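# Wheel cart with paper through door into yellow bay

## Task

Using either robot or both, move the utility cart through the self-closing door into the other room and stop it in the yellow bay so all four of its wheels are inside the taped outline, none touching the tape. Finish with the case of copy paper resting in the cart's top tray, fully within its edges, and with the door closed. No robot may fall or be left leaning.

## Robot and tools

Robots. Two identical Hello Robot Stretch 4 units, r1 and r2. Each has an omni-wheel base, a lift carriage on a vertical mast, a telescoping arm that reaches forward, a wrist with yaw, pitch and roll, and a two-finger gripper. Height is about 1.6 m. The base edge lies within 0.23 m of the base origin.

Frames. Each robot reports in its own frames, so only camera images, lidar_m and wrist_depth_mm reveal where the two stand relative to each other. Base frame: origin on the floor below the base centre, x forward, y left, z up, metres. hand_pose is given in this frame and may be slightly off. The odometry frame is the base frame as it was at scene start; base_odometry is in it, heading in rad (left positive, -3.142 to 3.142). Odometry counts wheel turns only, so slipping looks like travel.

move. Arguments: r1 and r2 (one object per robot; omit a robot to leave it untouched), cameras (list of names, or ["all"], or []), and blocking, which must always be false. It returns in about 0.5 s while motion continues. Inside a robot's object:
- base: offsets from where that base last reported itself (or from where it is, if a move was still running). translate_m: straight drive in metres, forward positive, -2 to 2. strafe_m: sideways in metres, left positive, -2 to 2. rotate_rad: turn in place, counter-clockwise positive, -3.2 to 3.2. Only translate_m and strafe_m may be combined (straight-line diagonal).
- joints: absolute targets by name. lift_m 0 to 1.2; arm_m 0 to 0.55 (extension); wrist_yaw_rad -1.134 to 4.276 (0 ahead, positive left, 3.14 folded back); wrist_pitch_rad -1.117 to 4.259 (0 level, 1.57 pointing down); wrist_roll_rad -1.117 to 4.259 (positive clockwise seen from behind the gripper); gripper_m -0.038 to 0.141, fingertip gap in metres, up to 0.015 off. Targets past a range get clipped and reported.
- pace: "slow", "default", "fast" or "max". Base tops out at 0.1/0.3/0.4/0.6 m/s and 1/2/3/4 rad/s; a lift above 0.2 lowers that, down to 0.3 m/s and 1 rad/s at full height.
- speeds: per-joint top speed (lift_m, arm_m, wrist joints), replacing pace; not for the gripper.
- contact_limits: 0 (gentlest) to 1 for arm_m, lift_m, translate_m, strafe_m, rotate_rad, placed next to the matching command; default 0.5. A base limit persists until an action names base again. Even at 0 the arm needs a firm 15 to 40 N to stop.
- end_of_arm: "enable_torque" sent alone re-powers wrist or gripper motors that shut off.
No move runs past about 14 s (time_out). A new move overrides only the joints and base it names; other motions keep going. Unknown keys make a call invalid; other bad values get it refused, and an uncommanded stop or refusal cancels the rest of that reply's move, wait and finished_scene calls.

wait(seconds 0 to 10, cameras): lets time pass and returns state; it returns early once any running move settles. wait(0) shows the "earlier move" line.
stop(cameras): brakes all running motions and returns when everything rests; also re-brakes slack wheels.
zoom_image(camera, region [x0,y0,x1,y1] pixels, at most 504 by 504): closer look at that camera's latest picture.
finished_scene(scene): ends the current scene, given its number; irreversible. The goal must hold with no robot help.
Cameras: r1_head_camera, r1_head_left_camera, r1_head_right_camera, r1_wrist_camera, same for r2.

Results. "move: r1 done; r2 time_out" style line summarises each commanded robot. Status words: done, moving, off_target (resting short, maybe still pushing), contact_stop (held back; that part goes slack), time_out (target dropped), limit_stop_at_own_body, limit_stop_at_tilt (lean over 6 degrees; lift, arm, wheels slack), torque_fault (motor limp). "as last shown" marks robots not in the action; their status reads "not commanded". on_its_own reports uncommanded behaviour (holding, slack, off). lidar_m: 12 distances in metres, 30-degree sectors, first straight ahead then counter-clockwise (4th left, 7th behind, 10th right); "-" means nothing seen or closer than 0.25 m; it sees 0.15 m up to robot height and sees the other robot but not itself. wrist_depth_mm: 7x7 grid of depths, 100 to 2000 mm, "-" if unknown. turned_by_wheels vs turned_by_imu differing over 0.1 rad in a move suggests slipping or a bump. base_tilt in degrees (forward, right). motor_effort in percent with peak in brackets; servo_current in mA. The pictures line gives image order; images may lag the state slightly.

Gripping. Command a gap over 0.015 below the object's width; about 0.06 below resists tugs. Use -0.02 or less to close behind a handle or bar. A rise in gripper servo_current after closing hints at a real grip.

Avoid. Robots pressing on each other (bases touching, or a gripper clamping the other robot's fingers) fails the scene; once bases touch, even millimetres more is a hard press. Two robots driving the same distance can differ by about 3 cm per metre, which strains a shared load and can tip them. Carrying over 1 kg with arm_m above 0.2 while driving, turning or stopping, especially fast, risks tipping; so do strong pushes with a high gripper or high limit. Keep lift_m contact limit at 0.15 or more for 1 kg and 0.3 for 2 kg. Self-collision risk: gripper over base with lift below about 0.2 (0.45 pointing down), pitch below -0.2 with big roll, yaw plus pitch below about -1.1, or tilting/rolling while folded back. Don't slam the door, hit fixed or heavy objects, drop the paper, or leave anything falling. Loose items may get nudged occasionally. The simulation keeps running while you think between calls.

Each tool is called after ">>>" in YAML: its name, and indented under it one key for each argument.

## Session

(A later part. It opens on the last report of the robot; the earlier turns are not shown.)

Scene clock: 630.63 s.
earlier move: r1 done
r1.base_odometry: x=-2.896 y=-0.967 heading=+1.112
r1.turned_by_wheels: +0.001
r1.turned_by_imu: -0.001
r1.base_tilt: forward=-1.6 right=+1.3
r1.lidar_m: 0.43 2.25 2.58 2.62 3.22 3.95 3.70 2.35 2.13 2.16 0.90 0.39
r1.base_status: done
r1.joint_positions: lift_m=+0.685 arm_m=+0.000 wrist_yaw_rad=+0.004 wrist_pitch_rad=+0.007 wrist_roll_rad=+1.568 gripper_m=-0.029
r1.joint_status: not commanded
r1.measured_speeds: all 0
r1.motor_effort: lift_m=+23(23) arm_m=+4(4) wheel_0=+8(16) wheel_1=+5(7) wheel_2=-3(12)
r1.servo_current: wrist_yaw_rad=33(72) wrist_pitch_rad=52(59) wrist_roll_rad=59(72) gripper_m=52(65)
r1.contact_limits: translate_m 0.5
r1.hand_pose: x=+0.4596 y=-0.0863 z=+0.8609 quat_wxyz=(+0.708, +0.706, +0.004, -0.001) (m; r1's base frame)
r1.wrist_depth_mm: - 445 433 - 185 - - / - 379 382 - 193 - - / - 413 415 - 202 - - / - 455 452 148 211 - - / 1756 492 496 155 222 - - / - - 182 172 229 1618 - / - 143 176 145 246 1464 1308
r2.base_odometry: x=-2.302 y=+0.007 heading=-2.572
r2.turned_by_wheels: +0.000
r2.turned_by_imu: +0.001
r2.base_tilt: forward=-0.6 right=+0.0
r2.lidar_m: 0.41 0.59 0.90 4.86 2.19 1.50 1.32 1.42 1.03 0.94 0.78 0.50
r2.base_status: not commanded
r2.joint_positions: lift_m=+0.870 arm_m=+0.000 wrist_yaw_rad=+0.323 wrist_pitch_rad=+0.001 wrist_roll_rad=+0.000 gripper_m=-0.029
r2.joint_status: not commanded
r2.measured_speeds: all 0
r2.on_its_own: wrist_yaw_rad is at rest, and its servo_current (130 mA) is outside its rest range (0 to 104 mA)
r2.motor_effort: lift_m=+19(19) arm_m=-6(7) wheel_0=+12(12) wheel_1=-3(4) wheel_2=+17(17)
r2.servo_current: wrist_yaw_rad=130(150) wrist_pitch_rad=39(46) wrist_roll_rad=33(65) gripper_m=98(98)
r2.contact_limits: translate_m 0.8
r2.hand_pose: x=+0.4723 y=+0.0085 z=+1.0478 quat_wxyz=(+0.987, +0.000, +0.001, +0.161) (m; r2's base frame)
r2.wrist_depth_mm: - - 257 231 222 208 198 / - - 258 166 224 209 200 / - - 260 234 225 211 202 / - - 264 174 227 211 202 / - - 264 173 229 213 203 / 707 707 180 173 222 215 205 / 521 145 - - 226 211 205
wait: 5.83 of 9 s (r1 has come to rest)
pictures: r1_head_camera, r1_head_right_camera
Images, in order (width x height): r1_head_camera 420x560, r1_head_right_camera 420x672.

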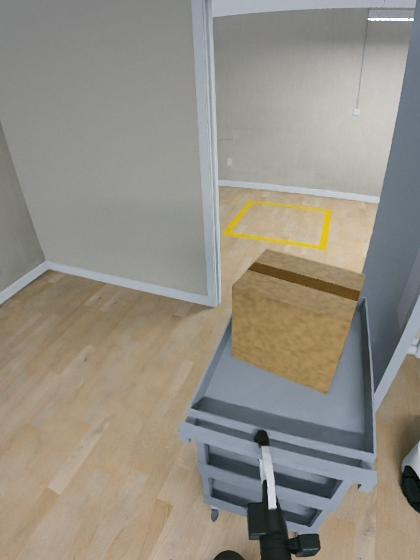

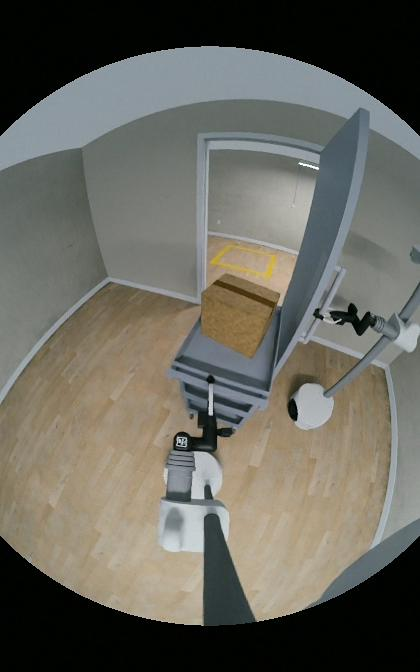

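>>> move:
  blocking: false
  r1: {"base":{"translate_m":-0.54,"strafe_m":0.08},"pace":"slow","contact_limits":{"translate_m":0.5}}

>>> wait:
  seconds: 9

>>> move:
  blocking: false
  r1: {"joints":{"gripper_m":0.12}}

>>> wait:
  seconds: 3

>>> move:
  blocking: false
  r1: {"base":{"translate_m":-0.16}}

>>> wait:
  seconds: 3
  cameras: ["r1_head_camera","r1_wrist_camera"]

Scene clock: 637.40 s.
move: r1 moving
r1.base_odometry: x=-2.903 y=-0.977 heading=+1.112
r1.turned_by_wheels: +0.000
r1.turned_by_imu: +0.000
r1.base_tilt: forward=-1.6 right=+1.3
r1.lidar_m: 0.41 2.29 2.60 2.64 3.21 3.95 3.73 2.37 2.12 2.14 0.92 0.37
r1.base_status: translate_m moving; strafe_m moving
r1.joint_positions: lift_m=+0.685 arm_m=+0.000 wrist_yaw_rad=+0.004 wrist_pitch_rad=+0.007 wrist_roll_rad=+1.568 gripper_m=-0.029
r1.joint_status: not commanded
r1.measured_speeds: translate_m=-0.049 strafe_m=+0.007 rotate_rad=+0.001 lift_m=+0.000 arm_m=+0.000 wrist_yaw_rad=+0.000 wrist_pitch_rad=+0.000 wrist_roll_rad=+0.000
r1.motor_effort: lift_m=+23(23) arm_m=-4(4) wheel_0=-6(7) wheel_1=-4(4) wheel_2=+9(11)
r1.servo_current: wrist_yaw_rad=52(72) wrist_pitch_rad=46(52) wrist_roll_rad=39(59) gripper_m=52(59)
r1.contact_limits: translate_m 0.5
r1.hand_pose: x=+0.4596 y=-0.0863 z=+0.8609 quat_wxyz=(+0.708, +0.706, +0.004, -0.001) (m; r1's base frame)
r1.wrist_depth_mm: - 462 452 - 186 - - / - 382 382 - 194 - - / - 415 415 - 203 - - / - 455 452 150 214 - - / 1708 492 492 158 224 1756 - / - - 185 174 231 1708 - / - - 177 144 247 1430 1308
r2.base_odometry: x=-2.302 y=+0.007 heading=-2.572
r2.turned_by_wheels: +0.000
r2.turned_by_imu: +0.000
r2.base_tilt: forward=-0.7 right=+0.0
r2.lidar_m: 0.40 0.58 0.92 4.86 2.18 1.48 1.36 1.40 1.03 0.93 0.80 0.52
r2.base_status: not commanded
r2.joint_positions: lift_m=+0.870 arm_m=+0.000 wrist_yaw_rad=+0.323 wrist_pitch_rad=+0.001 wrist_roll_rad=+0.000 gripper_m=-0.029
r2.joint_status: not commanded
r2.measured_speeds: all 0
r2.motor_effort: lift_m=+19(19) arm_m=-6(6) wheel_0=+11(12) wheel_1=-3(3) wheel_2=+16(17)
r2.servo_current: wrist_yaw_rad=137(143) wrist_pitch_rad=39(39) wrist_roll_rad=39(59) gripper_m=91(91)
r2.contact_limits: translate_m 0.8
r2.hand_pose: x=+0.4723 y=+0.0085 z=+1.0478 quat_wxyz=(+0.987, +0.000, +0.001, +0.161) (m; r2's base frame)
r2.wrist_depth_mm: - - 256 231 223 208 198 / - - 260 166 225 209 200 / - - 262 234 225 210 201 / - - 263 175 226 211 202 / - - 264 173 228 213 203 / 707 809 180 173 222 214 204 / 512 145 504 - 227 211 205
pictures: none

Scene clock: 643.63 s.
earlier move: r1 done
r1.base_odometry: x=-3.207 y=-1.415 heading=+1.112
r1.turned_by_wheels: +0.000
r1.turned_by_imu: +0.000
r1.base_tilt: forward=-1.6 right=+1.3
r1.lidar_m: 0.40 2.89 2.71 2.74 3.31 3.42 3.46 2.24 2.02 2.04 1.32 0.42
r1.base_status: done
r1.joint_positions: lift_m=+0.685 arm_m=+0.000 wrist_yaw_rad=+0.003 wrist_pitch_rad=+0.007 wrist_roll_rad=+1.568 gripper_m=-0.029
r1.joint_status: not commanded
r1.measured_speeds: all 0
r1.motor_effort: lift_m=+23(23) arm_m=-4(4) wheel_0=-5(10) wheel_1=-3(7) wheel_2=+4(12)
r1.servo_current: wrist_yaw_rad=59(78) wrist_pitch_rad=46(59) wrist_roll_rad=52(72) gripper_m=52(59)
r1.contact_limits: translate_m 0.5
r1.hand_pose: x=+0.4595 y=-0.0867 z=+0.8609 quat_wxyz=(+0.708, +0.706, +0.003, -0.001) (m; r1's base frame)
r1.wrist_depth_mm: - - 1042 155 213 - - / - - 459 158 216 - - / - 418 421 217 221 - - / - 439 445 164 224 - - / - 477 466 167 229 - - / - 504 484 182 230 1708 - / - - 177 159 238 535 -
r2.base_odometry: x=-2.302 y=+0.007 heading=-2.572
r2.turned_by_wheels: +0.000
r2.turned_by_imu: +0.001
r2.base_tilt: forward=-0.6 right=+0.0
r2.lidar_m: 0.41 0.68 0.73 1.40 2.19 1.48 1.36 1.39 1.02 0.95 0.77 0.51
r2.base_status: not commanded
r2.joint_positions: lift_m=+0.870 arm_m=+0.000 wrist_yaw_rad=+0.323 wrist_pitch_rad=+0.001 wrist_roll_rad=+0.000 gripper_m=-0.029
r2.joint_status: not commanded
r2.measured_speeds: all 0
r2.on_its_own: wrist_yaw_rad is at rest, and its servo_current (137 mA) is outside its rest range (0 to 104 mA)
r2.motor_effort: lift_m=+19(19) arm_m=-6(6) wheel_0=+11(12) wheel_1=-3(4) wheel_2=+16(17)
r2.servo_current: wrist_yaw_rad=137(150) wrist_pitch_rad=33(52) wrist_roll_rad=39(65) gripper_m=98(98)
r2.contact_limits: translate_m 0.8
r2.hand_pose: x=+0.4723 y=+0.0085 z=+1.0478 quat_wxyz=(+0.987, +0.000, +0.001, +0.161) (m; r2's base frame)
r2.wrist_depth_mm: - - 257 231 223 208 198 / - - 259 166 224 210 201 / - - 260 235 227 211 200 / - - 264 174 226 211 202 / 580 732 265 174 229 213 204 / 569 699 180 173 224 215 204 / 549 144 707 - 227 211 205
wait: 6.23 of 9 s (r1 has come to rest)
pictures: none

Scene clock: 644.13 s.
move: r1 moving
r1.base_odometry: x=-3.207 y=-1.415 heading=+1.112
r1.turned_by_wheels: +0.000
r1.turned_by_imu: +0.000
r1.base_tilt: forward=-1.6 right=+1.3
r1.lidar_m: 0.41 2.89 2.72 2.74 3.31 3.42 3.46 2.24 2.01 2.00 1.34 0.43
r1.base_status: not commanded
r1.joint_positions: lift_m=+0.685 arm_m=+0.000 wrist_yaw_rad=+0.003 wrist_pitch_rad=+0.007 wrist_roll_rad=+1.568 gripper_m=-0.004
r1.joint_status: gripper_m moving
r1.measured_speeds: all 0
r1.motor_effort: lift_m=+23(23) arm_m=+0(4) wheel_0=-2(6) wheel_1=-2(4) wheel_2=+2(4)
r1.servo_current: wrist_yaw_rad=39(65) wrist_pitch_rad=52(59) wrist_roll_rad=46(52) gripper_m=78(78)
r1.contact_limits: translate_m 0.5
r1.hand_pose: x=+0.4595 y=-0.0867 z=+0.8609 quat_wxyz=(+0.708, +0.706, +0.003, -0.001) (m; r1's base frame)
r1.wrist_depth_mm: - - - 213 216 - - / - - 521 160 220 - - / - 424 427 220 223 - - / - 439 442 166 228 - - / - 473 469 170 231 - - / - 508 484 185 234 1756 - / - - 180 153 239 1499 -
r2.base_odometry: x=-2.302 y=+0.007 heading=-2.572
r2.turned_by_wheels: +0.000
r2.turned_by_imu: +0.000
r2.base_tilt: forward=-0.7 right=+0.0
r2.lidar_m: 0.40 0.66 0.72 1.42 2.20 1.47 1.37 1.40 1.02 0.93 0.79 0.52
r2.base_status: not commanded
r2.joint_positions: lift_m=+0.870 arm_m=+0.000 wrist_yaw_rad=+0.323 wrist_pitch_rad=+0.001 wrist_roll_rad=+0.000 gripper_m=-0.029
r2.joint_status: not commanded
r2.measured_speeds: all 0
r2.motor_effort: lift_m=+19(19) arm_m=-6(6) wheel_0=+11(11) wheel_1=-3(3) wheel_2=+16(17)
r2.servo_current: wrist_yaw_rad=137(150) wrist_pitch_rad=39(46) wrist_roll_rad=46(59) gripper_m=91(98)
r2.contact_limits: translate_m 0.8
r2.hand_pose: x=+0.4723 y=+0.0085 z=+1.0478 quat_wxyz=(+0.987, +0.000, +0.001, +0.161) (m; r2's base frame)
r2.wrist_depth_mm: - - 258 230 223 208 198 / - - 260 166 224 209 200 / - - 262 233 226 210 200 / - - 263 175 227 212 202 / 574 732 265 174 228 213 203 / 574 691 179 173 223 216 205 / 554 145 691 - 226 211 205
pictures: none

Scene clock: 645.87 s.
earlier move: r1 done
r1.base_odometry: x=-3.207 y=-1.415 heading=+1.112
r1.turned_by_wheels: +0.000
r1.turned_by_imu: +0.000
r1.base_tilt: forward=-1.6 right=+1.3
r1.lidar_m: 0.42 2.89 2.73 2.75 3.29 3.42 3.42 2.22 2.00 2.04 1.33 0.42
r1.base_status: not commanded
r1.joint_positions: lift_m=+0.685 arm_m=+0.000 wrist_yaw_rad=+0.003 wrist_pitch_rad=+0.007 wrist_roll_rad=+1.568 gripper_m=+0.120
r1.joint_status: all done
r1.measured_speeds: all 0
r1.motor_effort: lift_m=+23(23) arm_m=+4(4) wheel_0=-2(6) wheel_1=-2(4) wheel_2=+2(4)
r1.servo_current: wrist_yaw_rad=46(65) wrist_pitch_rad=52(59) wrist_roll_rad=39(72) gripper_m=46(104)
r1.contact_limits: translate_m 0.5
r1.hand_pose: x=+0.4595 y=-0.0867 z=+0.8609 quat_wxyz=(+0.708, +0.706, +0.003, -0.001) (m; r1's base frame)
r1.wrist_depth_mm: - - - 216 219 - - / - - 559 164 223 - - / - 427 427 167 227 - - / - 449 449 169 231 - - / - 477 473 174 236 - - / - 504 484 186 236 1756 - / - - 160 156 180 1499 -
r2.base_odometry: x=-2.302 y=+0.007 heading=-2.572
r2.turned_by_wheels: +0.000
r2.turned_by_imu: +0.000
r2.base_tilt: forward=-0.7 right=+0.0
r2.lidar_m: 0.41 0.64 0.75 1.39 2.18 1.49 1.35 1.39 1.00 0.94 0.78 0.51
r2.base_status: not commanded
r2.joint_positions: lift_m=+0.870 arm_m=+0.000 wrist_yaw_rad=+0.323 wrist_pitch_rad=+0.001 wrist_roll_rad=+0.000 gripper_m=-0.029
r2.joint_status: not commanded
r2.measured_speeds: all 0
r2.on_its_own: wrist_yaw_rad is at rest, and its servo_current (130 mA) is outside its rest range (0 to 104 mA)
r2.motor_effort: lift_m=+19(19) arm_m=-6(6) wheel_0=+11(12) wheel_1=-2(3) wheel_2=+17(17)
r2.servo_current: wrist_yaw_rad=130(150) wrist_pitch_rad=39(46) wrist_roll_rad=46(59) gripper_m=91(98)
r2.contact_limits: translate_m 0.8
r2.hand_pose: x=+0.4723 y=+0.0085 z=+1.0478 quat_wxyz=(+0.987, +0.000, +0.001, +0.161) (m; r2's base frame)
r2.wrist_depth_mm: - - 257 229 222 208 198 / - - 260 165 225 209 200 / - - 260 234 225 211 200 / - - 264 174 227 211 202 / 569 732 263 174 229 213 203 / 569 699 180 173 223 214 205 / 544 145 691 - 227 211 205
wait: 1.73 of 3 s (r1 has come to rest)
pictures: none

Scene clock: 646.37 s.
move: r1 moving
r1.base_odometry: x=-3.221 y=-1.444 heading=+1.112
r1.turned_by_wheels: +0.000
r1.turned_by_imu: +0.000
r1.base_tilt: forward=-1.6 right=+1.3
r1.lidar_m: 0.43 2.96 2.72 2.75 3.36 3.39 3.43 2.23 2.00 2.03 1.34 0.45
r1.base_status: translate_m moving
r1.joint_positions: lift_m=+0.685 arm_m=+0.000 wrist_yaw_rad=+0.003 wrist_pitch_rad=+0.003 wrist_roll_rad=+1.568 gripper_m=+0.120
r1.joint_status: not commanded
r1.measured_speeds: translate_m=-0.119 strafe_m=+0.001 rotate_rad=-0.002 lift_m=+0.000 arm_m=+0.000 wrist_yaw_rad=+0.000 wrist_pitch_rad=+0.000 wrist_roll_rad=+0.000
r1.motor_effort: lift_m=+21(23) arm_m=+4(4) wheel_0=-5(8) wheel_1=-4(7) wheel_2=+9(10)
r1.servo_current: wrist_yaw_rad=59(65) wrist_pitch_rad=39(52) wrist_roll_rad=39(52) gripper_m=52(52)
r1.hand_pose: x=+0.4595 y=-0.0867 z=+0.8623 quat_wxyz=(+0.708, +0.706, +0.002, +0.000) (m; r1's base frame)
r1.wrist_depth_mm: - - - 246 247 1661 - / - - - 248 250 - - / - 452 452 196 254 - - / - 480 477 256 257 - - / - - 492 259 262 - - / - 508 517 204 194 196 - / - - - 145 271 1808 -
r2.base_odometry: x=-2.302 y=+0.007 heading=-2.572
r2.turned_by_wheels: +0.000
r2.turned_by_imu: +0.000
r2.base_tilt: forward=-0.7 right=+0.0
r2.lidar_m: 0.40 0.64 0.75 1.41 2.19 1.49 1.37 1.40 1.04 0.96 0.79 0.50
r2.base_status: not commanded
r2.joint_positions: lift_m=+0.870 arm_m=+0.000 wrist_yaw_rad=+0.323 wrist_pitch_rad=+0.001 wrist_roll_rad=+0.000 gripper_m=-0.029
r2.joint_status: not commanded
r2.measured_speeds: all 0
r2.motor_effort: lift_m=+19(19) arm_m=-6(6) wheel_0=+11(12) wheel_1=-3(3) wheel_2=+17(17)
r2.servo_current: wrist_yaw_rad=124(143) wrist_pitch_rad=39(46) wrist_roll_rad=52(59) gripper_m=91(91)
r2.contact_limits: translate_m 0.8
r2.hand_pose: x=+0.4723 y=+0.0085 z=+1.0478 quat_wxyz=(+0.987, +0.000, +0.001, +0.161) (m; r2's base frame)
r2.wrist_depth_mm: - - 257 230 222 208 198 / - - 258 166 225 210 200 / - - 262 233 225 210 201 / - - 263 174 227 211 202 / 580 732 265 173 229 213 204 / 569 691 180 173 223 214 205 / 549 144 683 - 226 211 205
pictures: none

Scene clock: 647.77 s.
earlier move: r1 done
r1.base_odometry: x=-3.278 y=-1.559 heading=+1.112
r1.turned_by_wheels: +0.000
r1.turned_by_imu: +0.000
r1.base_tilt: forward=-1.6 right=+1.3
r1.lidar_m: 0.55 3.08 2.76 2.76 3.43 3.28 3.32 2.18 1.95 1.99 1.47 0.56
r1.base_status: done
r1.joint_positions: lift_m=+0.685 arm_m=+0.000 wrist_yaw_rad=+0.003 wrist_pitch_rad=+0.003 wrist_roll_rad=+1.568 gripper_m=+0.120
r1.joint_status: not commanded
r1.measured_speeds: all 0
r1.motor_effort: lift_m=+20(23) arm_m=+3(4) wheel_0=-2(8) wheel_1=-2(7) wheel_2=-1(10)
r1.servo_current: wrist_yaw_rad=52(72) wrist_pitch_rad=46(52) wrist_roll_rad=39(72) gripper_m=39(52)
r1.hand_pose: x=+0.4595 y=-0.0867 z=+0.8623 quat_wxyz=(+0.708, +0.706, +0.002, +0.000) (m; r1's base frame)
r1.wrist_depth_mm: - - - 324 379 382 384 / - - - - - 946 - / - - 585 574 387 - - / - - 603 591 - - - / - - 634 621 - - - / - - 654 342 192 196 - / - - - 145 - 1863 -
r2.base_odometry: x=-2.302 y=+0.007 heading=-2.572
r2.turned_by_wheels: +0.000
r2.turned_by_imu: +0.000
r2.base_tilt: forward=-0.7 right=+0.0
r2.lidar_m: 0.41 0.66 0.72 1.46 2.18 1.48 1.34 1.40 1.02 0.94 0.76 0.50
r2.base_status: not commanded
r2.joint_positions: lift_m=+0.870 arm_m=+0.000 wrist_yaw_rad=+0.323 wrist_pitch_rad=+0.001 wrist_roll_rad=+0.000 gripper_m=-0.029
r2.joint_status: not commanded
r2.measured_speeds: all 0
r2.on_its_own: wrist_yaw_rad is at rest, and its servo_current (137 mA) is outside its rest range (0 to 104 mA)
r2.motor_effort: lift_m=+19(19) arm_m=-6(6) wheel_0=+11(12) wheel_1=-3(3) wheel_2=+17(17)
r2.servo_current: wrist_yaw_rad=137(150) wrist_pitch_rad=46(46) wrist_roll_rad=59(59) gripper_m=85(98)
r2.contact_limits: translate_m 0.8
r2.hand_pose: x=+0.4723 y=+0.0085 z=+1.0478 quat_wxyz=(+0.987, +0.000, +0.001, +0.161) (m; r2's base frame)
r2.wrist_depth_mm: - - 258 231 222 208 198 / - - 258 165 224 208 200 / - - 260 235 225 211 201 / - - 264 174 227 211 202 / 574 732 264 174 228 213 204 / 569 699 179 174 222 214 205 / 544 145 676 - 227 211 205
wait: 1.40 of 3 s (r1 has come to rest)
pictures: r1_head_camera, r1_wrist_camera
Images, in order (width x height): r1_head_camera 420x560, r1_wrist_camera 616x392.

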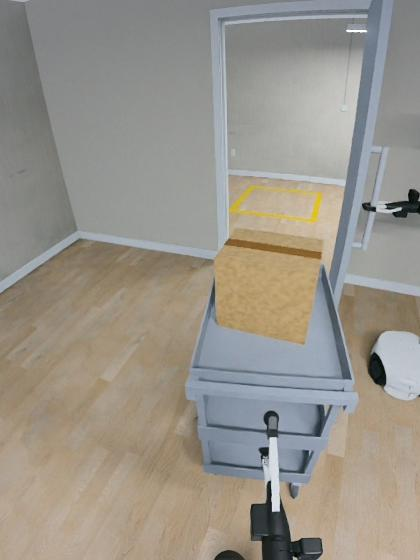

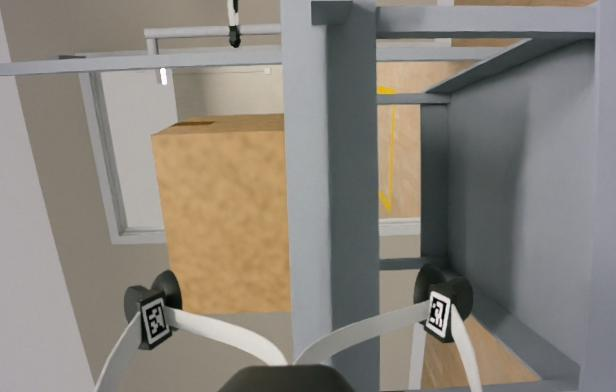

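>>> move:
  blocking: false
  r1: {"base":{"strafe_m":-0.08}}

>>> wait:
  seconds: 3

>>> move:
  blocking: false
  r1: {"base":{"translate_m":0.165},"pace":"slow","contact_limits":{"translate_m":0.2}}

>>> wait:
  seconds: 4
  cameras: ["r1_head_camera","r1_wrist_camera"]

Scene clock: 658.87 s.
move: r1 moving
r1.base_odometry: x=-3.246 y=-1.575 heading=+1.112
r1.turned_by_wheels: +0.000
r1.turned_by_imu: +0.000
r1.base_tilt: forward=-1.5 right=+1.3
r1.lidar_m: 0.53 3.09 2.80 2.79 3.47 3.27 3.33 2.14 1.94 1.95 1.48 0.56
r1.base_status: strafe_m moving
r1.joint_positions: lift_m=+0.685 arm_m=+0.000 wrist_yaw_rad=+0.003 wrist_pitch_rad=+0.003 wrist_roll_rad=+1.568 gripper_m=+0.120
r1.joint_status: not commanded
r1.measured_speeds: translate_m=+0.000 strafe_m=-0.141 rotate_rad=-0.002 lift_m=+0.000 arm_m=+0.000 wrist_yaw_rad=+0.000 wrist_pitch_rad=+0.000 wrist_roll_rad=+0.000
r1.motor_effort: lift_m=+20(21) arm_m=+4(4) wheel_0=+7(10) wheel_1=-8(11) wheel_2=-1(1)
r1.servo_current: wrist_yaw_rad=46(65) wrist_pitch_rad=46(46) wrist_roll_rad=46(59) gripper_m=46(46)
r1.hand_pose: x=+0.4595 y=-0.0867 z=+0.8623 quat_wxyz=(+0.708, +0.706, +0.002, +0.000) (m; r1's base frame)
r1.wrist_depth_mm: - - - 306 377 1397 1078 / - - - - 397 699 - / - - 647 574 - - - / - - 591 585 - - - / - - 621 615 394 - - / - - 647 338 192 197 - / - - - 145 - - -
r2.base_odometry: x=-2.302 y=+0.007 heading=-2.572
r2.turned_by_wheels: +0.000
r2.turned_by_imu: +0.000
r2.base_tilt: forward=-0.6 right=+0.0
r2.lidar_m: 0.40 0.66 0.71 1.42 2.20 1.48 1.37 1.39 1.05 0.92 0.76 0.51
r2.base_status: not commanded
r2.joint_positions: lift_m=+0.870 arm_m=+0.000 wrist_yaw_rad=+0.323 wrist_pitch_rad=+0.001 wrist_roll_rad=+0.000 gripper_m=-0.029
r2.joint_status: not commanded
r2.measured_speeds: all 0
r2.motor_effort: lift_m=+19(19) arm_m=-6(6) wheel_0=+11(12) wheel_1=-3(3) wheel_2=+16(17)
r2.servo_current: wrist_yaw_rad=143(143) wrist_pitch_rad=46(46) wrist_roll_rad=46(52) gripper_m=91(91)
r2.contact_limits: translate_m 0.8
r2.hand_pose: x=+0.4723 y=+0.0085 z=+1.0478 quat_wxyz=(+0.987, +0.000, +0.001, +0.161) (m; r2's base frame)
r2.wrist_depth_mm: - - 257 230 222 208 198 / - - 259 165 224 210 200 / - - 262 234 225 211 202 / - - 263 175 227 212 202 / 580 741 264 174 229 213 203 / 569 699 180 173 223 215 205 / 554 145 691 - 227 211 205
pictures: none

Scene clock: 659.70 s.
earlier move: r1 done
r1.base_odometry: x=-3.207 y=-1.594 heading=+1.112
r1.turned_by_wheels: +0.000
r1.turned_by_imu: +0.000
r1.base_tilt: forward=-1.6 right=+1.3
r1.lidar_m: 0.52 0.61 2.85 2.85 3.49 3.30 3.34 2.11 1.88 1.90 1.54 0.55
r1.base_status: done
r1.joint_positions: lift_m=+0.685 arm_m=+0.000 wrist_yaw_rad=+0.003 wrist_pitch_rad=+0.003 wrist_roll_rad=+1.568 gripper_m=+0.120
r1.joint_status: not commanded
r1.measured_speeds: all 0
r1.motor_effort: lift_m=+20(21) arm_m=+4(4) wheel_0=+1(10) wheel_1=+0(11) wheel_2=+0(1)
r1.servo_current: wrist_yaw_rad=46(65) wrist_pitch_rad=39(52) wrist_roll_rad=46(65) gripper_m=39(46)
r1.hand_pose: x=+0.4595 y=-0.0867 z=+0.8623 quat_wxyz=(+0.708, +0.706, +0.002, +0.000) (m; r1's base frame)
r1.wrist_depth_mm: - - - - - 1708 1205 / - - - - 375 379 382 / - - - - - - - / - - 580 320 - - - / - - 597 591 - - - / - - 634 329 191 198 - / - - - 145 - - -
r2.base_odometry: x=-2.302 y=+0.007 heading=-2.572
r2.turned_by_wheels: +0.000
r2.turned_by_imu: +0.000
r2.base_tilt: forward=-0.7 right=+0.0
r2.lidar_m: 0.41 0.66 0.72 1.35 2.18 1.48 1.38 1.41 1.03 0.95 0.78 0.51
r2.base_status: not commanded
r2.joint_positions: lift_m=+0.870 arm_m=+0.000 wrist_yaw_rad=+0.323 wrist_pitch_rad=+0.001 wrist_roll_rad=+0.000 gripper_m=-0.029
r2.joint_status: not commanded
r2.measured_speeds: all 0
r2.on_its_own: wrist_yaw_rad is at rest, and its servo_current (137 mA) is outside its rest range (0 to 104 mA)
r2.motor_effort: lift_m=+19(19) arm_m=-6(6) wheel_0=+11(12) wheel_1=-3(3) wheel_2=+17(17)
r2.servo_current: wrist_yaw_rad=137(143) wrist_pitch_rad=39(46) wrist_roll_rad=46(52) gripper_m=91(98)
r2.contact_limits: translate_m 0.8
r2.hand_pose: x=+0.4723 y=+0.0085 z=+1.0478 quat_wxyz=(+0.987, +0.000, +0.001, +0.161) (m; r2's base frame)
r2.wrist_depth_mm: - - 257 230 223 208 200 / - - 259 165 224 210 200 / - - 262 233 225 211 201 / - - 262 174 226 212 202 / 574 732 265 173 229 213 203 / 569 699 180 173 222 214 204 / 549 145 683 - 226 211 205
wait: 0.83 of 3 s (r1 has come to rest)
pictures: none

Scene clock: 660.20 s.
move: r1 moving
r1.base_odometry: x=-3.201 y=-1.583 heading=+1.112
r1.turned_by_wheels: +0.000
r1.turned_by_imu: +0.000
r1.base_tilt: forward=-1.6 right=+1.3
r1.lidar_m: 0.53 0.58 2.84 2.86 3.51 3.31 3.34 2.11 1.89 1.89 1.50 0.53
r1.base_status: translate_m moving
r1.joint_positions: lift_m=+0.685 arm_m=+0.000 wrist_yaw_rad=+0.003 wrist_pitch_rad=+0.003 wrist_roll_rad=+1.568 gripper_m=+0.120
r1.joint_status: not commanded
r1.measured_speeds: translate_m=+0.048 strafe_m=+0.000 rotate_rad=+0.001 lift_m=+0.000 arm_m=+0.000 wrist_yaw_rad=+0.000 wrist_pitch_rad=+0.000 wrist_roll_rad=+0.000
r1.motor_effort: lift_m=+21(21) arm_m=+4(4) wheel_0=+6(7) wheel_1=+4(7) wheel_2=-6(6)
r1.servo_current: wrist_yaw_rad=46(59) wrist_pitch_rad=52(52) wrist_roll_rad=39(65) gripper_m=39(46)
r1.contact_limits: translate_m 0.2
r1.hand_pose: x=+0.4595 y=-0.0867 z=+0.8623 quat_wxyz=(+0.708, +0.706, +0.002, +0.000) (m; r1's base frame)
r1.wrist_depth_mm: - - - - - 1708 1229 / - - - 298 366 366 382 / - - - 691 - - - / - - 569 559 - - - / - - 591 585 375 - - / - - 621 317 194 196 - / - - - 144 - - -
r2.base_odometry: x=-2.302 y=+0.007 heading=-2.572
r2.turned_by_wheels: +0.000
r2.turned_by_imu: +0.000
r2.base_tilt: forward=-0.7 right=+0.0
r2.lidar_m: 0.39 0.66 0.75 1.31 2.18 1.50 1.37 1.40 1.02 0.96 0.78 0.48
r2.base_status: not commanded
r2.joint_positions: lift_m=+0.870 arm_m=+0.000 wrist_yaw_rad=+0.323 wrist_pitch_rad=+0.001 wrist_roll_rad=+0.000 gripper_m=-0.029
r2.joint_status: not commanded
r2.measured_speeds: all 0
r2.motor_effort: lift_m=+19(19) arm_m=-6(6) wheel_0=+11(12) wheel_1=-3(3) wheel_2=+17(17)
r2.servo_current: wrist_yaw_rad=137(143) wrist_pitch_rad=39(39) wrist_roll_rad=52(52) gripper_m=91(91)
r2.contact_limits: translate_m 0.8
r2.hand_pose: x=+0.4723 y=+0.0085 z=+1.0478 quat_wxyz=(+0.987, +0.000, +0.001, +0.161) (m; r2's base frame)
r2.wrist_depth_mm: - - 257 231 222 208 198 / - - 260 166 224 209 200 / - - 262 233 225 211 201 / - - 263 174 226 212 202 / 569 732 265 173 229 213 203 / 569 699 180 173 223 215 204 / 554 145 691 - 227 210 205
pictures: none

Scene clock: 662.63 s.
earlier move: r1 done
r1.base_odometry: x=-3.134 y=-1.447 heading=+1.112
r1.turned_by_wheels: +0.000
r1.turned_by_imu: +0.000
r1.base_tilt: forward=-1.6 right=+1.3
r1.lidar_m: 0.37 0.41 2.78 2.82 3.45 3.45 3.45 2.16 1.95 1.94 1.28 0.40
r1.base_status: done
r1.joint_positions: lift_m=+0.685 arm_m=+0.000 wrist_yaw_rad=+0.002 wrist_pitch_rad=+0.003 wrist_roll_rad=+1.568 gripper_m=+0.120
r1.joint_status: not commanded
r1.measured_speeds: all 0
r1.motor_effort: lift_m=+21(21) arm_m=+4(4) wheel_0=+3(7) wheel_1=+2(7) wheel_2=-4(7)
r1.servo_current: wrist_yaw_rad=46(72) wrist_pitch_rad=33(52) wrist_roll_rad=46(65) gripper_m=39(52)
r1.contact_limits: translate_m 0.2
r1.hand_pose: x=+0.4595 y=-0.0869 z=+0.8623 quat_wxyz=(+0.708, +0.706, +0.002, +0.000) (m; r1's base frame)
r1.wrist_depth_mm: - - 1008 - 209 215 217 / 1921 - - 153 211 1576 - / - - - 154 214 - - / - 415 415 156 218 - - / - 433 433 159 221 - - / - 442 452 161 223 191 - / - 480 484 138 228 640 -
r2.base_odometry: x=-2.302 y=+0.007 heading=-2.572
r2.turned_by_wheels: +0.000
r2.turned_by_imu: +0.000
r2.base_tilt: forward=-0.6 right=+0.1
r2.lidar_m: 0.40 0.66 0.73 1.29 2.21 1.50 1.37 1.40 1.03 0.93 0.78 0.50
r2.base_status: not commanded
r2.joint_positions: lift_m=+0.870 arm_m=+0.000 wrist_yaw_rad=+0.323 wrist_pitch_rad=+0.001 wrist_roll_rad=+0.000 gripper_m=-0.029
r2.joint_status: not commanded
r2.measured_speeds: all 0
r2.on_its_own: wrist_yaw_rad is at rest, and its servo_current (137 mA) is outside its rest range (0 to 104 mA)
r2.motor_effort: lift_m=+19(19) arm_m=-6(6) wheel_0=+11(12) wheel_1=-3(3) wheel_2=+17(17)
r2.servo_current: wrist_yaw_rad=137(150) wrist_pitch_rad=46(46) wrist_roll_rad=46(65) gripper_m=98(98)
r2.contact_limits: translate_m 0.8
r2.hand_pose: x=+0.4723 y=+0.0085 z=+1.0478 quat_wxyz=(+0.987, +0.000, +0.001, +0.161) (m; r2's base frame)
r2.wrist_depth_mm: - - 257 231 223 208 198 / - - 259 166 224 209 200 / - - 262 233 226 211 201 / - - 263 175 226 211 202 / 569 732 264 174 228 213 203 / 574 699 179 173 223 215 204 / 544 145 691 - 227 211 204
wait: 2.43 of 4 s (r1 has come to rest)
pictures: r1_head_camera, r1_wrist_camera
Images, in order (width x height): r1_head_camera 420x560, r1_wrist_camera 616x392.

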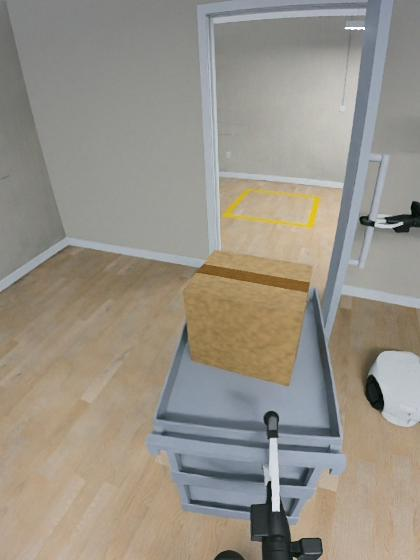

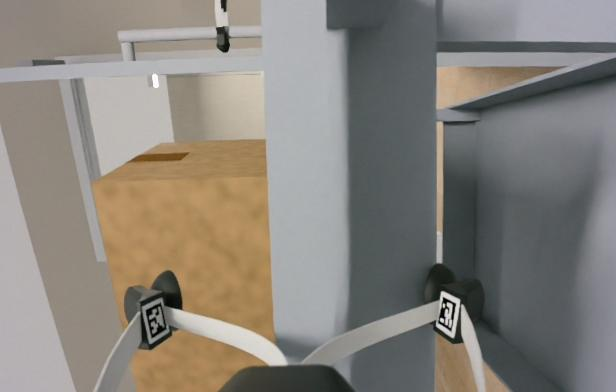

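>>> move:
  blocking: false
  r1: {"joints":{"gripper_m":-0.03}}

>>> wait:
  seconds: 4

>>> move:
  blocking: false
  r1: {"base":{"translate_m":0.45,"strafe_m":-0.02},"pace":"slow","contact_limits":{"translate_m":0.5}}

>>> wait:
  seconds: 9
  cameras: ["r1_head_camera","r1_head_right_camera"]

Scene clock: 674.40 s.
move: r1 moving
r1.base_odometry: x=-3.134 y=-1.447 heading=+1.112
r1.turned_by_wheels: +0.000
r1.turned_by_imu: +0.000
r1.base_tilt: forward=-1.6 right=+1.3
r1.lidar_m: 0.39 0.44 2.77 2.82 3.42 3.46 3.45 2.18 1.94 1.96 1.26 0.43
r1.base_status: not commanded
r1.joint_positions: lift_m=+0.685 arm_m=+0.000 wrist_yaw_rad=+0.002 wrist_pitch_rad=+0.006 wrist_roll_rad=+1.568 gripper_m=+0.106
r1.joint_status: gripper_m moving
r1.measured_speeds: translate_m=+0.000 strafe_m=+0.000 rotate_rad=+0.000 lift_m=+0.000 arm_m=+0.000 wrist_yaw_rad=+0.000 wrist_pitch_rad=+0.021 wrist_roll_rad=+0.001
r1.motor_effort: lift_m=+20(21) arm_m=+4(4) wheel_0=+3(4) wheel_1=+2(2) wheel_2=-4(4)
r1.servo_current: wrist_yaw_rad=46(59) wrist_pitch_rad=52(59) wrist_roll_rad=52(59) gripper_m=111(111)
r1.contact_limits: translate_m 0.2
r1.hand_pose: x=+0.4594 y=-0.0869 z=+0.8613 quat_wxyz=(+0.708, +0.706, +0.003, -0.001) (m; r1's base frame)
r1.wrist_depth_mm: - - 1025 - 210 218 218 / 1921 - - 153 213 1576 - / - - - 154 215 - - / - 413 415 157 218 - - / - 433 433 159 222 - - / - 449 445 162 223 186 - / - 484 484 138 228 178 -
r2.base_odometry: x=-2.302 y=+0.007 heading=-2.572
r2.turned_by_wheels: +0.000
r2.turned_by_imu: +0.000
r2.base_tilt: forward=-0.7 right=+0.0
r2.lidar_m: 0.40 0.66 0.73 1.28 2.16 1.48 1.36 1.38 1.01 0.95 0.77 0.51
r2.base_status: not commanded
r2.joint_positions: lift_m=+0.870 arm_m=+0.000 wrist_yaw_rad=+0.323 wrist_pitch_rad=+0.001 wrist_roll_rad=+0.000 gripper_m=-0.029
r2.joint_status: not commanded
r2.measured_speeds: all 0
r2.motor_effort: lift_m=+19(19) arm_m=-6(6) wheel_0=+11(12) wheel_1=-3(3) wheel_2=+17(17)
r2.servo_current: wrist_yaw_rad=130(150) wrist_pitch_rad=46(46) wrist_roll_rad=39(59) gripper_m=91(91)
r2.contact_limits: translate_m 0.8
r2.hand_pose: x=+0.4723 y=+0.0085 z=+1.0478 quat_wxyz=(+0.987, +0.000, +0.001, +0.161) (m; r2's base frame)
r2.wrist_depth_mm: - - 257 232 221 208 199 / - - 259 165 224 209 200 / - - 262 233 226 210 201 / - - 263 174 227 211 203 / 569 732 265 173 228 213 204 / 574 707 180 173 223 215 204 / 549 145 683 - 226 211 205
pictures: none

Scene clock: 676.13 s.
earlier move: r1 done
r1.base_odometry: x=-3.134 y=-1.446 heading=+1.112
r1.turned_by_wheels: +0.000
r1.turned_by_imu: +0.000
r1.base_tilt: forward=-1.6 right=+1.2
r1.lidar_m: 0.41 0.46 2.79 2.83 3.45 3.46 3.41 2.17 1.93 1.97 1.28 0.41
r1.base_status: not commanded
r1.joint_positions: lift_m=+0.685 arm_m=+0.000 wrist_yaw_rad=+0.000 wrist_pitch_rad=+0.011 wrist_roll_rad=+1.568 gripper_m=-0.029
r1.joint_status: all done
r1.measured_speeds: all 0
r1.motor_effort: lift_m=+21(21) arm_m=-4(4) wheel_0=+0(4) wheel_1=+1(2) wheel_2=-1(5)
r1.servo_current: wrist_yaw_rad=46(72) wrist_pitch_rad=59(130) wrist_roll_rad=46(72) gripper_m=78(221)
r1.contact_limits: translate_m 0.2
r1.hand_pose: x=+0.4592 y=-0.0875 z=+0.8599 quat_wxyz=(+0.708, +0.706, +0.004, -0.004) (m; r1's base frame)
r1.wrist_depth_mm: - - 1008 225 227 234 236 / 1983 - - - 230 1708 - / - - 574 173 235 - - / - 433 436 178 237 - - / - 466 459 180 242 - - / - 492 189 193 182 - - / - 151 512 153 250 145 -
r2.base_odometry: x=-2.302 y=+0.007 heading=-2.572
r2.turned_by_wheels: +0.000
r2.turned_by_imu: +0.000
r2.base_tilt: forward=-0.7 right=+0.0
r2.lidar_m: 0.40 0.65 0.74 1.30 2.15 1.46 1.36 1.40 1.03 0.94 0.80 0.51
r2.base_status: not commanded
r2.joint_positions: lift_m=+0.870 arm_m=+0.000 wrist_yaw_rad=+0.323 wrist_pitch_rad=+0.001 wrist_roll_rad=+0.000 gripper_m=-0.029
r2.joint_status: not commanded
r2.measured_speeds: all 0
r2.on_its_own: wrist_yaw_rad is at rest, and its servo_current (143 mA) is outside its rest range (0 to 104 mA)
r2.motor_effort: lift_m=+19(19) arm_m=-6(6) wheel_0=+11(12) wheel_1=-3(3) wheel_2=+17(17)
r2.servo_current: wrist_yaw_rad=143(150) wrist_pitch_rad=46(46) wrist_roll_rad=46(65) gripper_m=91(98)
r2.contact_limits: translate_m 0.8
r2.hand_pose: x=+0.4723 y=+0.0085 z=+1.0478 quat_wxyz=(+0.987, +0.000, +0.001, +0.161) (m; r2's base frame)
r2.wrist_depth_mm: - - 256 231 222 208 199 / - - 260 166 224 210 200 / - - 260 233 225 211 201 / - - 262 175 226 212 202 / 544 699 265 174 229 213 202 / 549 676 179 173 223 215 203 / 539 145 580 - 226 211 205
wait: 1.73 of 4 s (r1 has come to rest)
pictures: none

Scene clock: 676.63 s.
move: r1 moving
r1.base_odometry: x=-3.128 y=-1.436 heading=+1.112
r1.turned_by_wheels: +0.000
r1.turned_by_imu: +0.000
r1.base_tilt: forward=-1.6 right=+1.3
r1.lidar_m: 0.40 0.43 2.78 2.82 3.46 3.48 3.45 2.13 1.94 1.99 1.27 0.43
r1.base_status: translate_m moving; strafe_m moving
r1.joint_positions: lift_m=+0.685 arm_m=+0.000 wrist_yaw_rad=+0.000 wrist_pitch_rad=+0.011 wrist_roll_rad=+1.568 gripper_m=-0.029
r1.joint_status: not commanded
r1.measured_speeds: translate_m=+0.048 strafe_m=-0.002 rotate_rad=-0.001 lift_m=+0.000 arm_m=+0.000 wrist_yaw_rad=+0.000 wrist_pitch_rad=+0.000 wrist_roll_rad=+0.000
r1.motor_effort: lift_m=+21(21) arm_m=-1(4) wheel_0=+5(6) wheel_1=+6(7) wheel_2=-7(9)
r1.servo_current: wrist_yaw_rad=65(65) wrist_pitch_rad=65(72) wrist_roll_rad=33(52) gripper_m=65(78)
r1.contact_limits: translate_m 0.5
r1.hand_pose: x=+0.4592 y=-0.0875 z=+0.8599 quat_wxyz=(+0.708, +0.706, +0.004, -0.004) (m; r1's base frame)
r1.wrist_depth_mm: - - 991 - 217 225 226 / 1921 - - 220 221 1576 - / - - 591 222 224 - - / - 424 427 166 229 - - / - 445 449 169 232 - - / - 477 208 193 182 - - / - 155 500 144 240 141 -
r2.base_odometry: x=-2.302 y=+0.007 heading=-2.572
r2.turned_by_wheels: +0.000
r2.turned_by_imu: +0.000
r2.base_tilt: forward=-0.6 right=+0.1
r2.lidar_m: 0.39 0.64 0.74 1.31 2.15 1.48 1.37 1.41 1.04 0.95 0.80 0.52
r2.base_status: not commanded
r2.joint_positions: lift_m=+0.870 arm_m=+0.000 wrist_yaw_rad=+0.323 wrist_pitch_rad=+0.001 wrist_roll_rad=+0.000 gripper_m=-0.029
r2.joint_status: not commanded
r2.measured_speeds: all 0
r2.motor_effort: lift_m=+19(19) arm_m=-6(6) wheel_0=+11(12) wheel_1=-3(3) wheel_2=+17(17)
r2.servo_current: wrist_yaw_rad=130(137) wrist_pitch_rad=39(46) wrist_roll_rad=39(65) gripper_m=91(91)
r2.contact_limits: translate_m 0.8
r2.hand_pose: x=+0.4723 y=+0.0085 z=+1.0478 quat_wxyz=(+0.987, +0.000, +0.001, +0.161) (m; r2's base frame)
r2.wrist_depth_mm: - - 257 230 222 208 198 / - - 258 166 224 209 200 / - - 259 234 225 211 202 / - - 263 174 227 212 201 / 544 707 265 174 229 213 203 / 549 668 179 174 222 215 205 / 539 145 580 - 227 211 204
pictures: none

Scene clock: 681.93 s.
earlier move: r1 done
r1.base_odometry: x=-2.916 y=-1.052 heading=+1.112
r1.turned_by_wheels: +0.000
r1.turned_by_imu: -0.002
r1.base_tilt: forward=-1.6 right=+1.2
r1.lidar_m: 0.39 0.42 2.65 2.68 3.23 3.87 3.63 2.32 2.06 2.09 0.94 0.41
r1.base_status: done
r1.joint_positions: lift_m=+0.685 arm_m=+0.000 wrist_yaw_rad=-0.004 wrist_pitch_rad=+0.011 wrist_roll_rad=+1.569 gripper_m=-0.029
r1.joint_status: not commanded
r1.measured_speeds: all 0
r1.motor_effort: lift_m=+20(21) arm_m=+4(4) wheel_0=+3(11) wheel_1=+1(7) wheel_2=-5(14)
r1.servo_current: wrist_yaw_rad=59(78) wrist_pitch_rad=65(72) wrist_roll_rad=52(72) gripper_m=52(78)
r1.contact_limits: translate_m 0.5
r1.hand_pose: x=+0.4589 y=-0.0885 z=+0.8599 quat_wxyz=(+0.708, +0.706, +0.003, -0.005) (m; r1's base frame)
r1.wrist_depth_mm: - - - - 217 224 227 / - - - 217 220 1661 1229 / - - - 220 222 - - / - 418 418 163 224 - - / 1756 436 439 165 227 - - / - 459 452 167 181 - - / - 145 484 133 233 135 -
r2.base_odometry: x=-2.302 y=+0.007 heading=-2.572
r2.turned_by_wheels: +0.000
r2.turned_by_imu: +0.001
r2.base_tilt: forward=-0.6 right=+0.0
r2.lidar_m: 0.35 0.66 0.79 4.86 2.20 1.46 1.36 1.38 1.04 0.92 0.79 0.51
r2.base_status: not commanded
r2.joint_positions: lift_m=+0.870 arm_m=+0.000 wrist_yaw_rad=+0.323 wrist_pitch_rad=+0.001 wrist_roll_rad=+0.000 gripper_m=-0.029
r2.joint_status: not commanded
r2.measured_speeds: all 0
r2.on_its_own: wrist_yaw_rad is at rest, and its servo_current (130 mA) is outside its rest range (0 to 104 mA)
r2.motor_effort: lift_m=+19(19) arm_m=-6(6) wheel_0=+11(12) wheel_1=-3(3) wheel_2=+16(17)
r2.servo_current: wrist_yaw_rad=130(150) wrist_pitch_rad=39(46) wrist_roll_rad=52(65) gripper_m=91(98)
r2.contact_limits: translate_m 0.8
r2.hand_pose: x=+0.4723 y=+0.0085 z=+1.0478 quat_wxyz=(+0.987, +0.000, +0.001, +0.161) (m; r2's base frame)
r2.wrist_depth_mm: - - 257 230 222 208 199 / - - 259 166 224 210 200 / - - 260 234 225 211 200 / - - 263 174 226 211 202 / - - 265 174 229 213 203 / 661 842 180 173 224 215 204 / 517 154 473 - 227 211 205
wait: 5.30 of 9 s (r1 has come to rest)
pictures: r1_head_camera, r1_head_right_camera
Images, in order (width x height): r1_head_camera 420x560, r1_head_right_camera 420x672.

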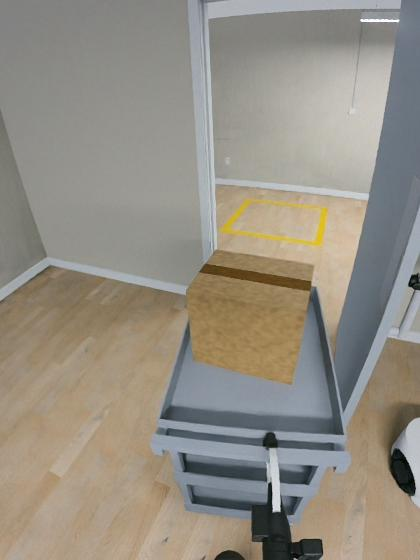

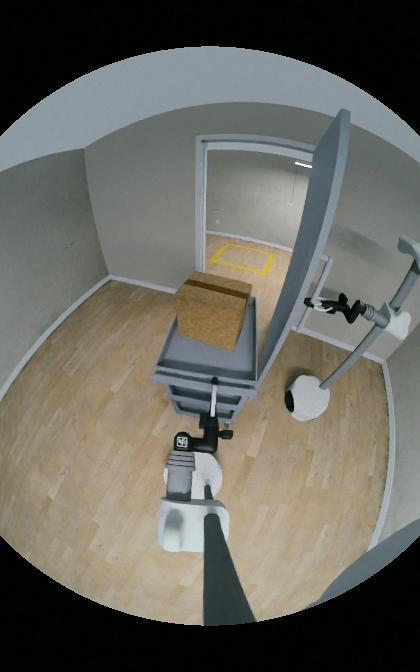

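>>> move:
  blocking: false
  r1: {"base":{"translate_m":0.45,"strafe_m":-0.04},"pace":"slow","contact_limits":{"translate_m":0.5}}

>>> wait:
  seconds: 9
  cameras: ["r1_head_camera","r1_head_right_camera"]

Scene clock: 686.60 s.
move: r1 moving
r1.base_odometry: x=-2.910 y=-1.041 heading=+1.111
r1.turned_by_wheels: +0.000
r1.turned_by_imu: -0.001
r1.base_tilt: forward=-1.6 right=+1.3
r1.lidar_m: 0.38 0.42 2.65 2.65 3.27 3.88 3.62 2.31 2.05 2.08 0.95 0.42
r1.base_status: translate_m moving; strafe_m moving
r1.joint_positions: lift_m=+0.685 arm_m=+0.000 wrist_yaw_rad=-0.004 wrist_pitch_rad=+0.011 wrist_roll_rad=+1.569 gripper_m=-0.029
r1.joint_status: not commanded
r1.measured_speeds: translate_m=+0.048 strafe_m=-0.005 rotate_rad=+0.000 lift_m=+0.000 arm_m=+0.000 wrist_yaw_rad=+0.000 wrist_pitch_rad=+0.000 wrist_roll_rad=+0.000
r1.motor_effort: lift_m=+21(21) arm_m=+4(4) wheel_0=+5(8) wheel_1=+5(5) wheel_2=-11(12)
r1.servo_current: wrist_yaw_rad=52(59) wrist_pitch_rad=59(72) wrist_roll_rad=39(65) gripper_m=46(59)
r1.contact_limits: translate_m 0.5
r1.hand_pose: x=+0.4589 y=-0.0885 z=+0.8599 quat_wxyz=(+0.708, +0.706, +0.003, -0.005) (m; r1's base frame)
r1.wrist_depth_mm: - - - - 218 225 228 / - - - 219 220 1499 1205 / - - - 221 222 - - / - 418 424 163 225 - - / 1756 436 436 165 227 - - / - 455 449 167 181 - - / - 146 480 133 232 126 -
r2.base_odometry: x=-2.302 y=+0.007 heading=-2.572
r2.turned_by_wheels: +0.000
r2.turned_by_imu: +0.000
r2.base_tilt: forward=-0.7 right=+0.0
r2.lidar_m: 0.39 0.66 0.91 4.87 2.17 1.49 1.36 1.41 1.03 0.93 0.76 0.49
r2.base_status: not commanded
r2.joint_positions: lift_m=+0.870 arm_m=+0.000 wrist_yaw_rad=+0.323 wrist_pitch_rad=+0.001 wrist_roll_rad=+0.000 gripper_m=-0.029
r2.joint_status: not commanded
r2.measured_speeds: all 0
r2.motor_effort: lift_m=+19(19) arm_m=-6(6) wheel_0=+11(12) wheel_1=-3(3) wheel_2=+16(17)
r2.servo_current: wrist_yaw_rad=137(143) wrist_pitch_rad=39(46) wrist_roll_rad=46(59) gripper_m=85(98)
r2.contact_limits: translate_m 0.8
r2.hand_pose: x=+0.4723 y=+0.0085 z=+1.0478 quat_wxyz=(+0.987, +0.000, +0.001, +0.161) (m; r2's base frame)
r2.wrist_depth_mm: - - 258 231 222 208 198 / - - 259 166 224 209 201 / - - 262 233 226 211 202 / - - 263 175 226 211 203 / - - 265 173 229 213 203 / 668 798 179 173 223 215 204 / 512 154 477 - 227 211 205
pictures: none

Scene clock: 691.90 s.
earlier move: r1 done
r1.base_odometry: x=-2.681 y=-0.666 heading=+1.112
r1.turned_by_wheels: +0.001
r1.turned_by_imu: +0.000
r1.base_tilt: forward=-1.6 right=+1.3
r1.lidar_m: 0.34 0.38 2.54 2.55 3.13 4.33 3.83 2.44 2.19 0.74 0.53 0.44
r1.base_status: done
r1.joint_positions: lift_m=+0.685 arm_m=+0.000 wrist_yaw_rad=-0.003 wrist_pitch_rad=+0.011 wrist_roll_rad=+1.568 gripper_m=-0.029
r1.joint_status: not commanded
r1.measured_speeds: all 0
r1.motor_effort: lift_m=+21(21) arm_m=+4(4) wheel_0=+4(10) wheel_1=+4(6) wheel_2=-3(12)
r1.servo_current: wrist_yaw_rad=52(72) wrist_pitch_rad=59(72) wrist_roll_rad=52(65) gripper_m=52(59)
r1.contact_limits: translate_m 0.5
r1.hand_pose: x=+0.4590 y=-0.0882 z=+0.8599 quat_wxyz=(+0.708, +0.706, +0.003, -0.005) (m; r1's base frame)
r1.wrist_depth_mm: - - - - 268 1618 1138 / - - - 253 257 273 276 / - - - 246 248 1661 - / - - - 240 241 854 - / - 430 430 175 235 - - / - 424 427 171 183 - - / - 424 433 134 222 126 -
r2.base_odometry: x=-2.302 y=+0.007 heading=-2.572
r2.turned_by_wheels: +0.000
r2.turned_by_imu: +0.001
r2.base_tilt: forward=-0.7 right=+0.1
r2.lidar_m: 0.41 0.76 0.83 4.84 2.17 1.49 1.37 1.41 1.03 0.94 0.76 0.53
r2.base_status: not commanded
r2.joint_positions: lift_m=+0.870 arm_m=+0.000 wrist_yaw_rad=+0.323 wrist_pitch_rad=+0.001 wrist_roll_rad=+0.000 gripper_m=-0.029
r2.joint_status: not commanded
r2.measured_speeds: all 0
r2.on_its_own: wrist_yaw_rad is at rest, and its servo_current (137 mA) is outside its rest range (0 to 104 mA)
r2.motor_effort: lift_m=+19(19) arm_m=-6(7) wheel_0=+11(12) wheel_1=-3(3) wheel_2=+16(17)
r2.servo_current: wrist_yaw_rad=137(156) wrist_pitch_rad=46(46) wrist_roll_rad=39(59) gripper_m=98(98)
r2.contact_limits: translate_m 0.8
r2.hand_pose: x=+0.4723 y=+0.0085 z=+1.0478 quat_wxyz=(+0.987, +0.000, +0.001, +0.161) (m; r2's base frame)
r2.wrist_depth_mm: - - 258 231 222 208 198 / - - 259 165 224 210 200 / 609 - 262 234 226 210 200 / 609 - 264 175 227 211 202 / 609 707 264 173 228 213 203 / 627 - 181 173 223 215 204 / 615 - 574 - 227 211 205
wait: 5.30 of 9 s (r1 has come to rest)
pictures: r1_head_camera, r1_head_right_camera
Images, in order (width x height): r1_head_camera 420x560, r1_head_right_camera 420x672.

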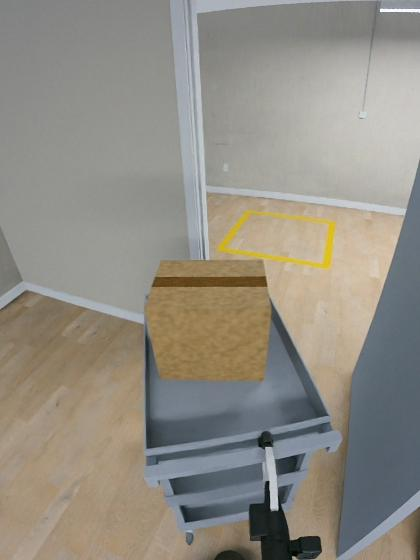

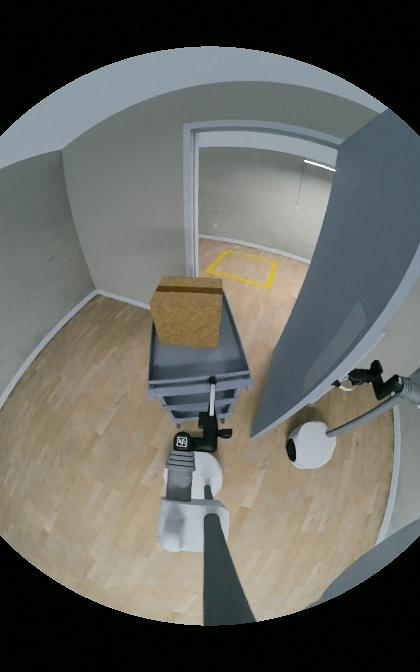

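>>> move:
  blocking: false
  r1: {"base":{"strafe_m":0.17},"pace":"slow","contact_limits":{"strafe_m":0.5}}

>>> wait:
  seconds: 9
  cameras: ["r1_head_camera","r1_head_right_camera"]

Scene clock: 705.60 s.
move: r1 moving
r1.base_odometry: x=-2.694 y=-0.660 heading=+1.112
r1.turned_by_wheels: +0.000
r1.turned_by_imu: +0.000
r1.base_tilt: forward=-1.6 right=+1.3
r1.lidar_m: 0.35 0.34 2.50 2.54 3.13 4.31 3.86 2.42 2.22 0.76 0.53 0.44
r1.base_status: strafe_m moving
r1.joint_positions: lift_m=+0.685 arm_m=+0.000 wrist_yaw_rad=-0.003 wrist_pitch_rad=+0.011 wrist_roll_rad=+1.568 gripper_m=-0.029
r1.joint_status: not commanded
r1.measured_speeds: translate_m=+0.000 strafe_m=+0.055 rotate_rad=-0.001 lift_m=+0.000 arm_m=+0.000 wrist_yaw_rad=+0.000 wrist_pitch_rad=+0.000 wrist_roll_rad=+0.000
r1.motor_effort: lift_m=+21(21) arm_m=+2(4) wheel_0=-10(10) wheel_1=+5(8) wheel_2=+0(3)
r1.servo_current: wrist_yaw_rad=52(65) wrist_pitch_rad=59(72) wrist_roll_rad=39(52) gripper_m=52(59)
r1.contact_limits: strafe_m 0.5
r1.hand_pose: x=+0.4590 y=-0.0882 z=+0.8599 quat_wxyz=(+0.708, +0.706, +0.003, -0.005) (m; r1's base frame)
r1.wrist_depth_mm: - - - - 274 1537 1118 / - - - 256 263 276 278 / - - - 249 251 1708 - / - - - 240 243 1808 - / - 427 430 177 236 - - / - 427 204 172 181 - - / - 424 427 133 220 126 -
r2.base_odometry: x=-2.302 y=+0.007 heading=-2.572
r2.turned_by_wheels: +0.000
r2.turned_by_imu: +0.000
r2.base_tilt: forward=-0.6 right=+0.0
r2.lidar_m: 0.39 0.77 0.83 4.86 2.16 1.50 1.35 1.39 1.04 0.92 0.79 0.51
r2.base_status: not commanded
r2.joint_positions: lift_m=+0.870 arm_m=+0.000 wrist_yaw_rad=+0.323 wrist_pitch_rad=+0.001 wrist_roll_rad=+0.000 gripper_m=-0.029
r2.joint_status: not commanded
r2.measured_speeds: all 0
r2.motor_effort: lift_m=+19(19) arm_m=-6(6) wheel_0=+11(12) wheel_1=-3(3) wheel_2=+17(17)
r2.servo_current: wrist_yaw_rad=150(150) wrist_pitch_rad=46(46) wrist_roll_rad=33(52) gripper_m=91(91)
r2.contact_limits: translate_m 0.8
r2.hand_pose: x=+0.4723 y=+0.0085 z=+1.0478 quat_wxyz=(+0.987, +0.000, +0.001, +0.161) (m; r2's base frame)
r2.wrist_depth_mm: 615 - 256 230 222 208 198 / 615 - 259 165 224 210 200 / 615 - 262 234 225 211 201 / 615 - 263 174 227 212 202 / 615 723 265 173 229 213 203 / 627 - 182 173 223 215 204 / 634 - 1983 - 227 211 205
pictures: none

Scene clock: 707.93 s.
earlier move: r1 done
r1.base_odometry: x=-2.833 y=-0.591 heading=+1.112
r1.turned_by_wheels: +0.000
r1.turned_by_imu: +0.000
r1.base_tilt: forward=-1.6 right=+1.3
r1.lidar_m: 0.39 0.40 2.37 2.41 2.95 4.25 4.11 2.60 2.36 0.92 0.64 0.43
r1.base_status: done
r1.joint_positions: lift_m=+0.685 arm_m=+0.000 wrist_yaw_rad=-0.004 wrist_pitch_rad=+0.011 wrist_roll_rad=+1.568 gripper_m=-0.029
r1.joint_status: not commanded
r1.measured_speeds: all 0
r1.motor_effort: lift_m=+21(21) arm_m=-4(4) wheel_0=-6(13) wheel_1=+1(8) wheel_2=+1(3)
r1.servo_current: wrist_yaw_rad=46(72) wrist_pitch_rad=59(72) wrist_roll_rad=52(65) gripper_m=46(65)
r1.contact_limits: strafe_m 0.5
r1.hand_pose: x=+0.4589 y=-0.0886 z=+0.8599 quat_wxyz=(+0.708, +0.706, +0.002, -0.005) (m; r1's base frame)
r1.wrist_depth_mm: - - - 229 231 240 248 / - - - 229 229 1618 1182 / - - - 229 231 - - / - 427 427 229 230 - - / - 433 439 170 230 - - / - 445 207 185 181 - - / - 145 469 129 231 127 -
r2.base_odometry: x=-2.302 y=+0.007 heading=-2.572
r2.turned_by_wheels: +0.000
r2.turned_by_imu: +0.000
r2.base_tilt: forward=-0.6 right=+0.0
r2.lidar_m: 0.38 0.92 1.05 4.85 2.20 1.48 1.35 1.39 1.03 0.95 0.80 0.51
r2.base_status: not commanded
r2.joint_positions: lift_m=+0.870 arm_m=+0.000 wrist_yaw_rad=+0.323 wrist_pitch_rad=+0.001 wrist_roll_rad=+0.000 gripper_m=-0.029
r2.joint_status: not commanded
r2.measured_speeds: all 0
r2.on_its_own: wrist_yaw_rad is at rest, and its servo_current (137 mA) is outside its rest range (0 to 104 mA)
r2.motor_effort: lift_m=+19(19) arm_m=-6(6) wheel_0=+11(12) wheel_1=-3(3) wheel_2=+16(17)
r2.servo_current: wrist_yaw_rad=137(150) wrist_pitch_rad=46(46) wrist_roll_rad=46(59) gripper_m=91(98)
r2.contact_limits: translate_m 0.8
r2.hand_pose: x=+0.4723 y=+0.0085 z=+1.0478 quat_wxyz=(+0.987, +0.000, +0.001, +0.161) (m; r2's base frame)
r2.wrist_depth_mm: - - 257 231 223 208 198 / - - 259 165 224 211 199 / - - 260 234 225 211 201 / - - 263 175 227 211 202 / - 866 266 174 228 213 203 / - - 182 173 223 215 204 / - 768 - - 227 211 205
wait: 2.33 of 9 s (r1 has come to rest)
pictures: r1_head_camera, r1_head_right_camera
Images, in order (width x height): r1_head_camera 420x560, r1_head_right_camera 420x672.

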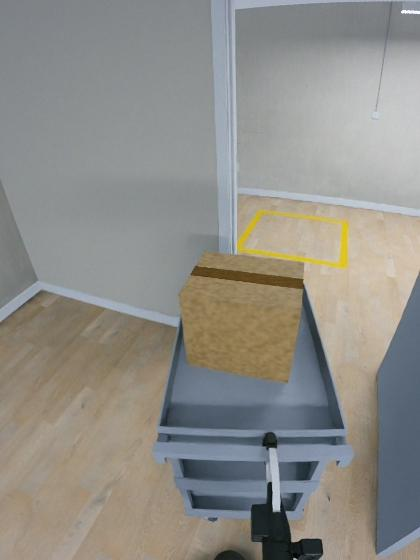

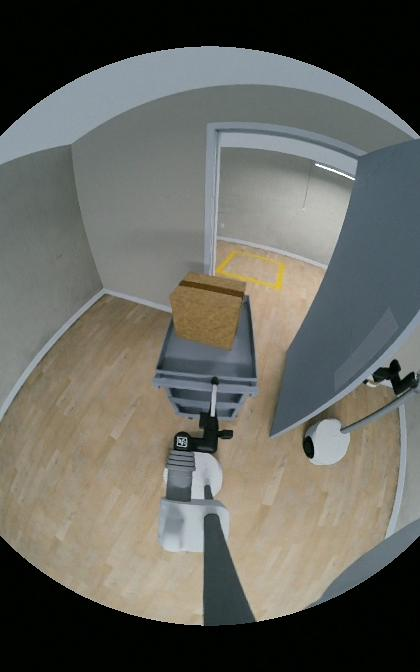

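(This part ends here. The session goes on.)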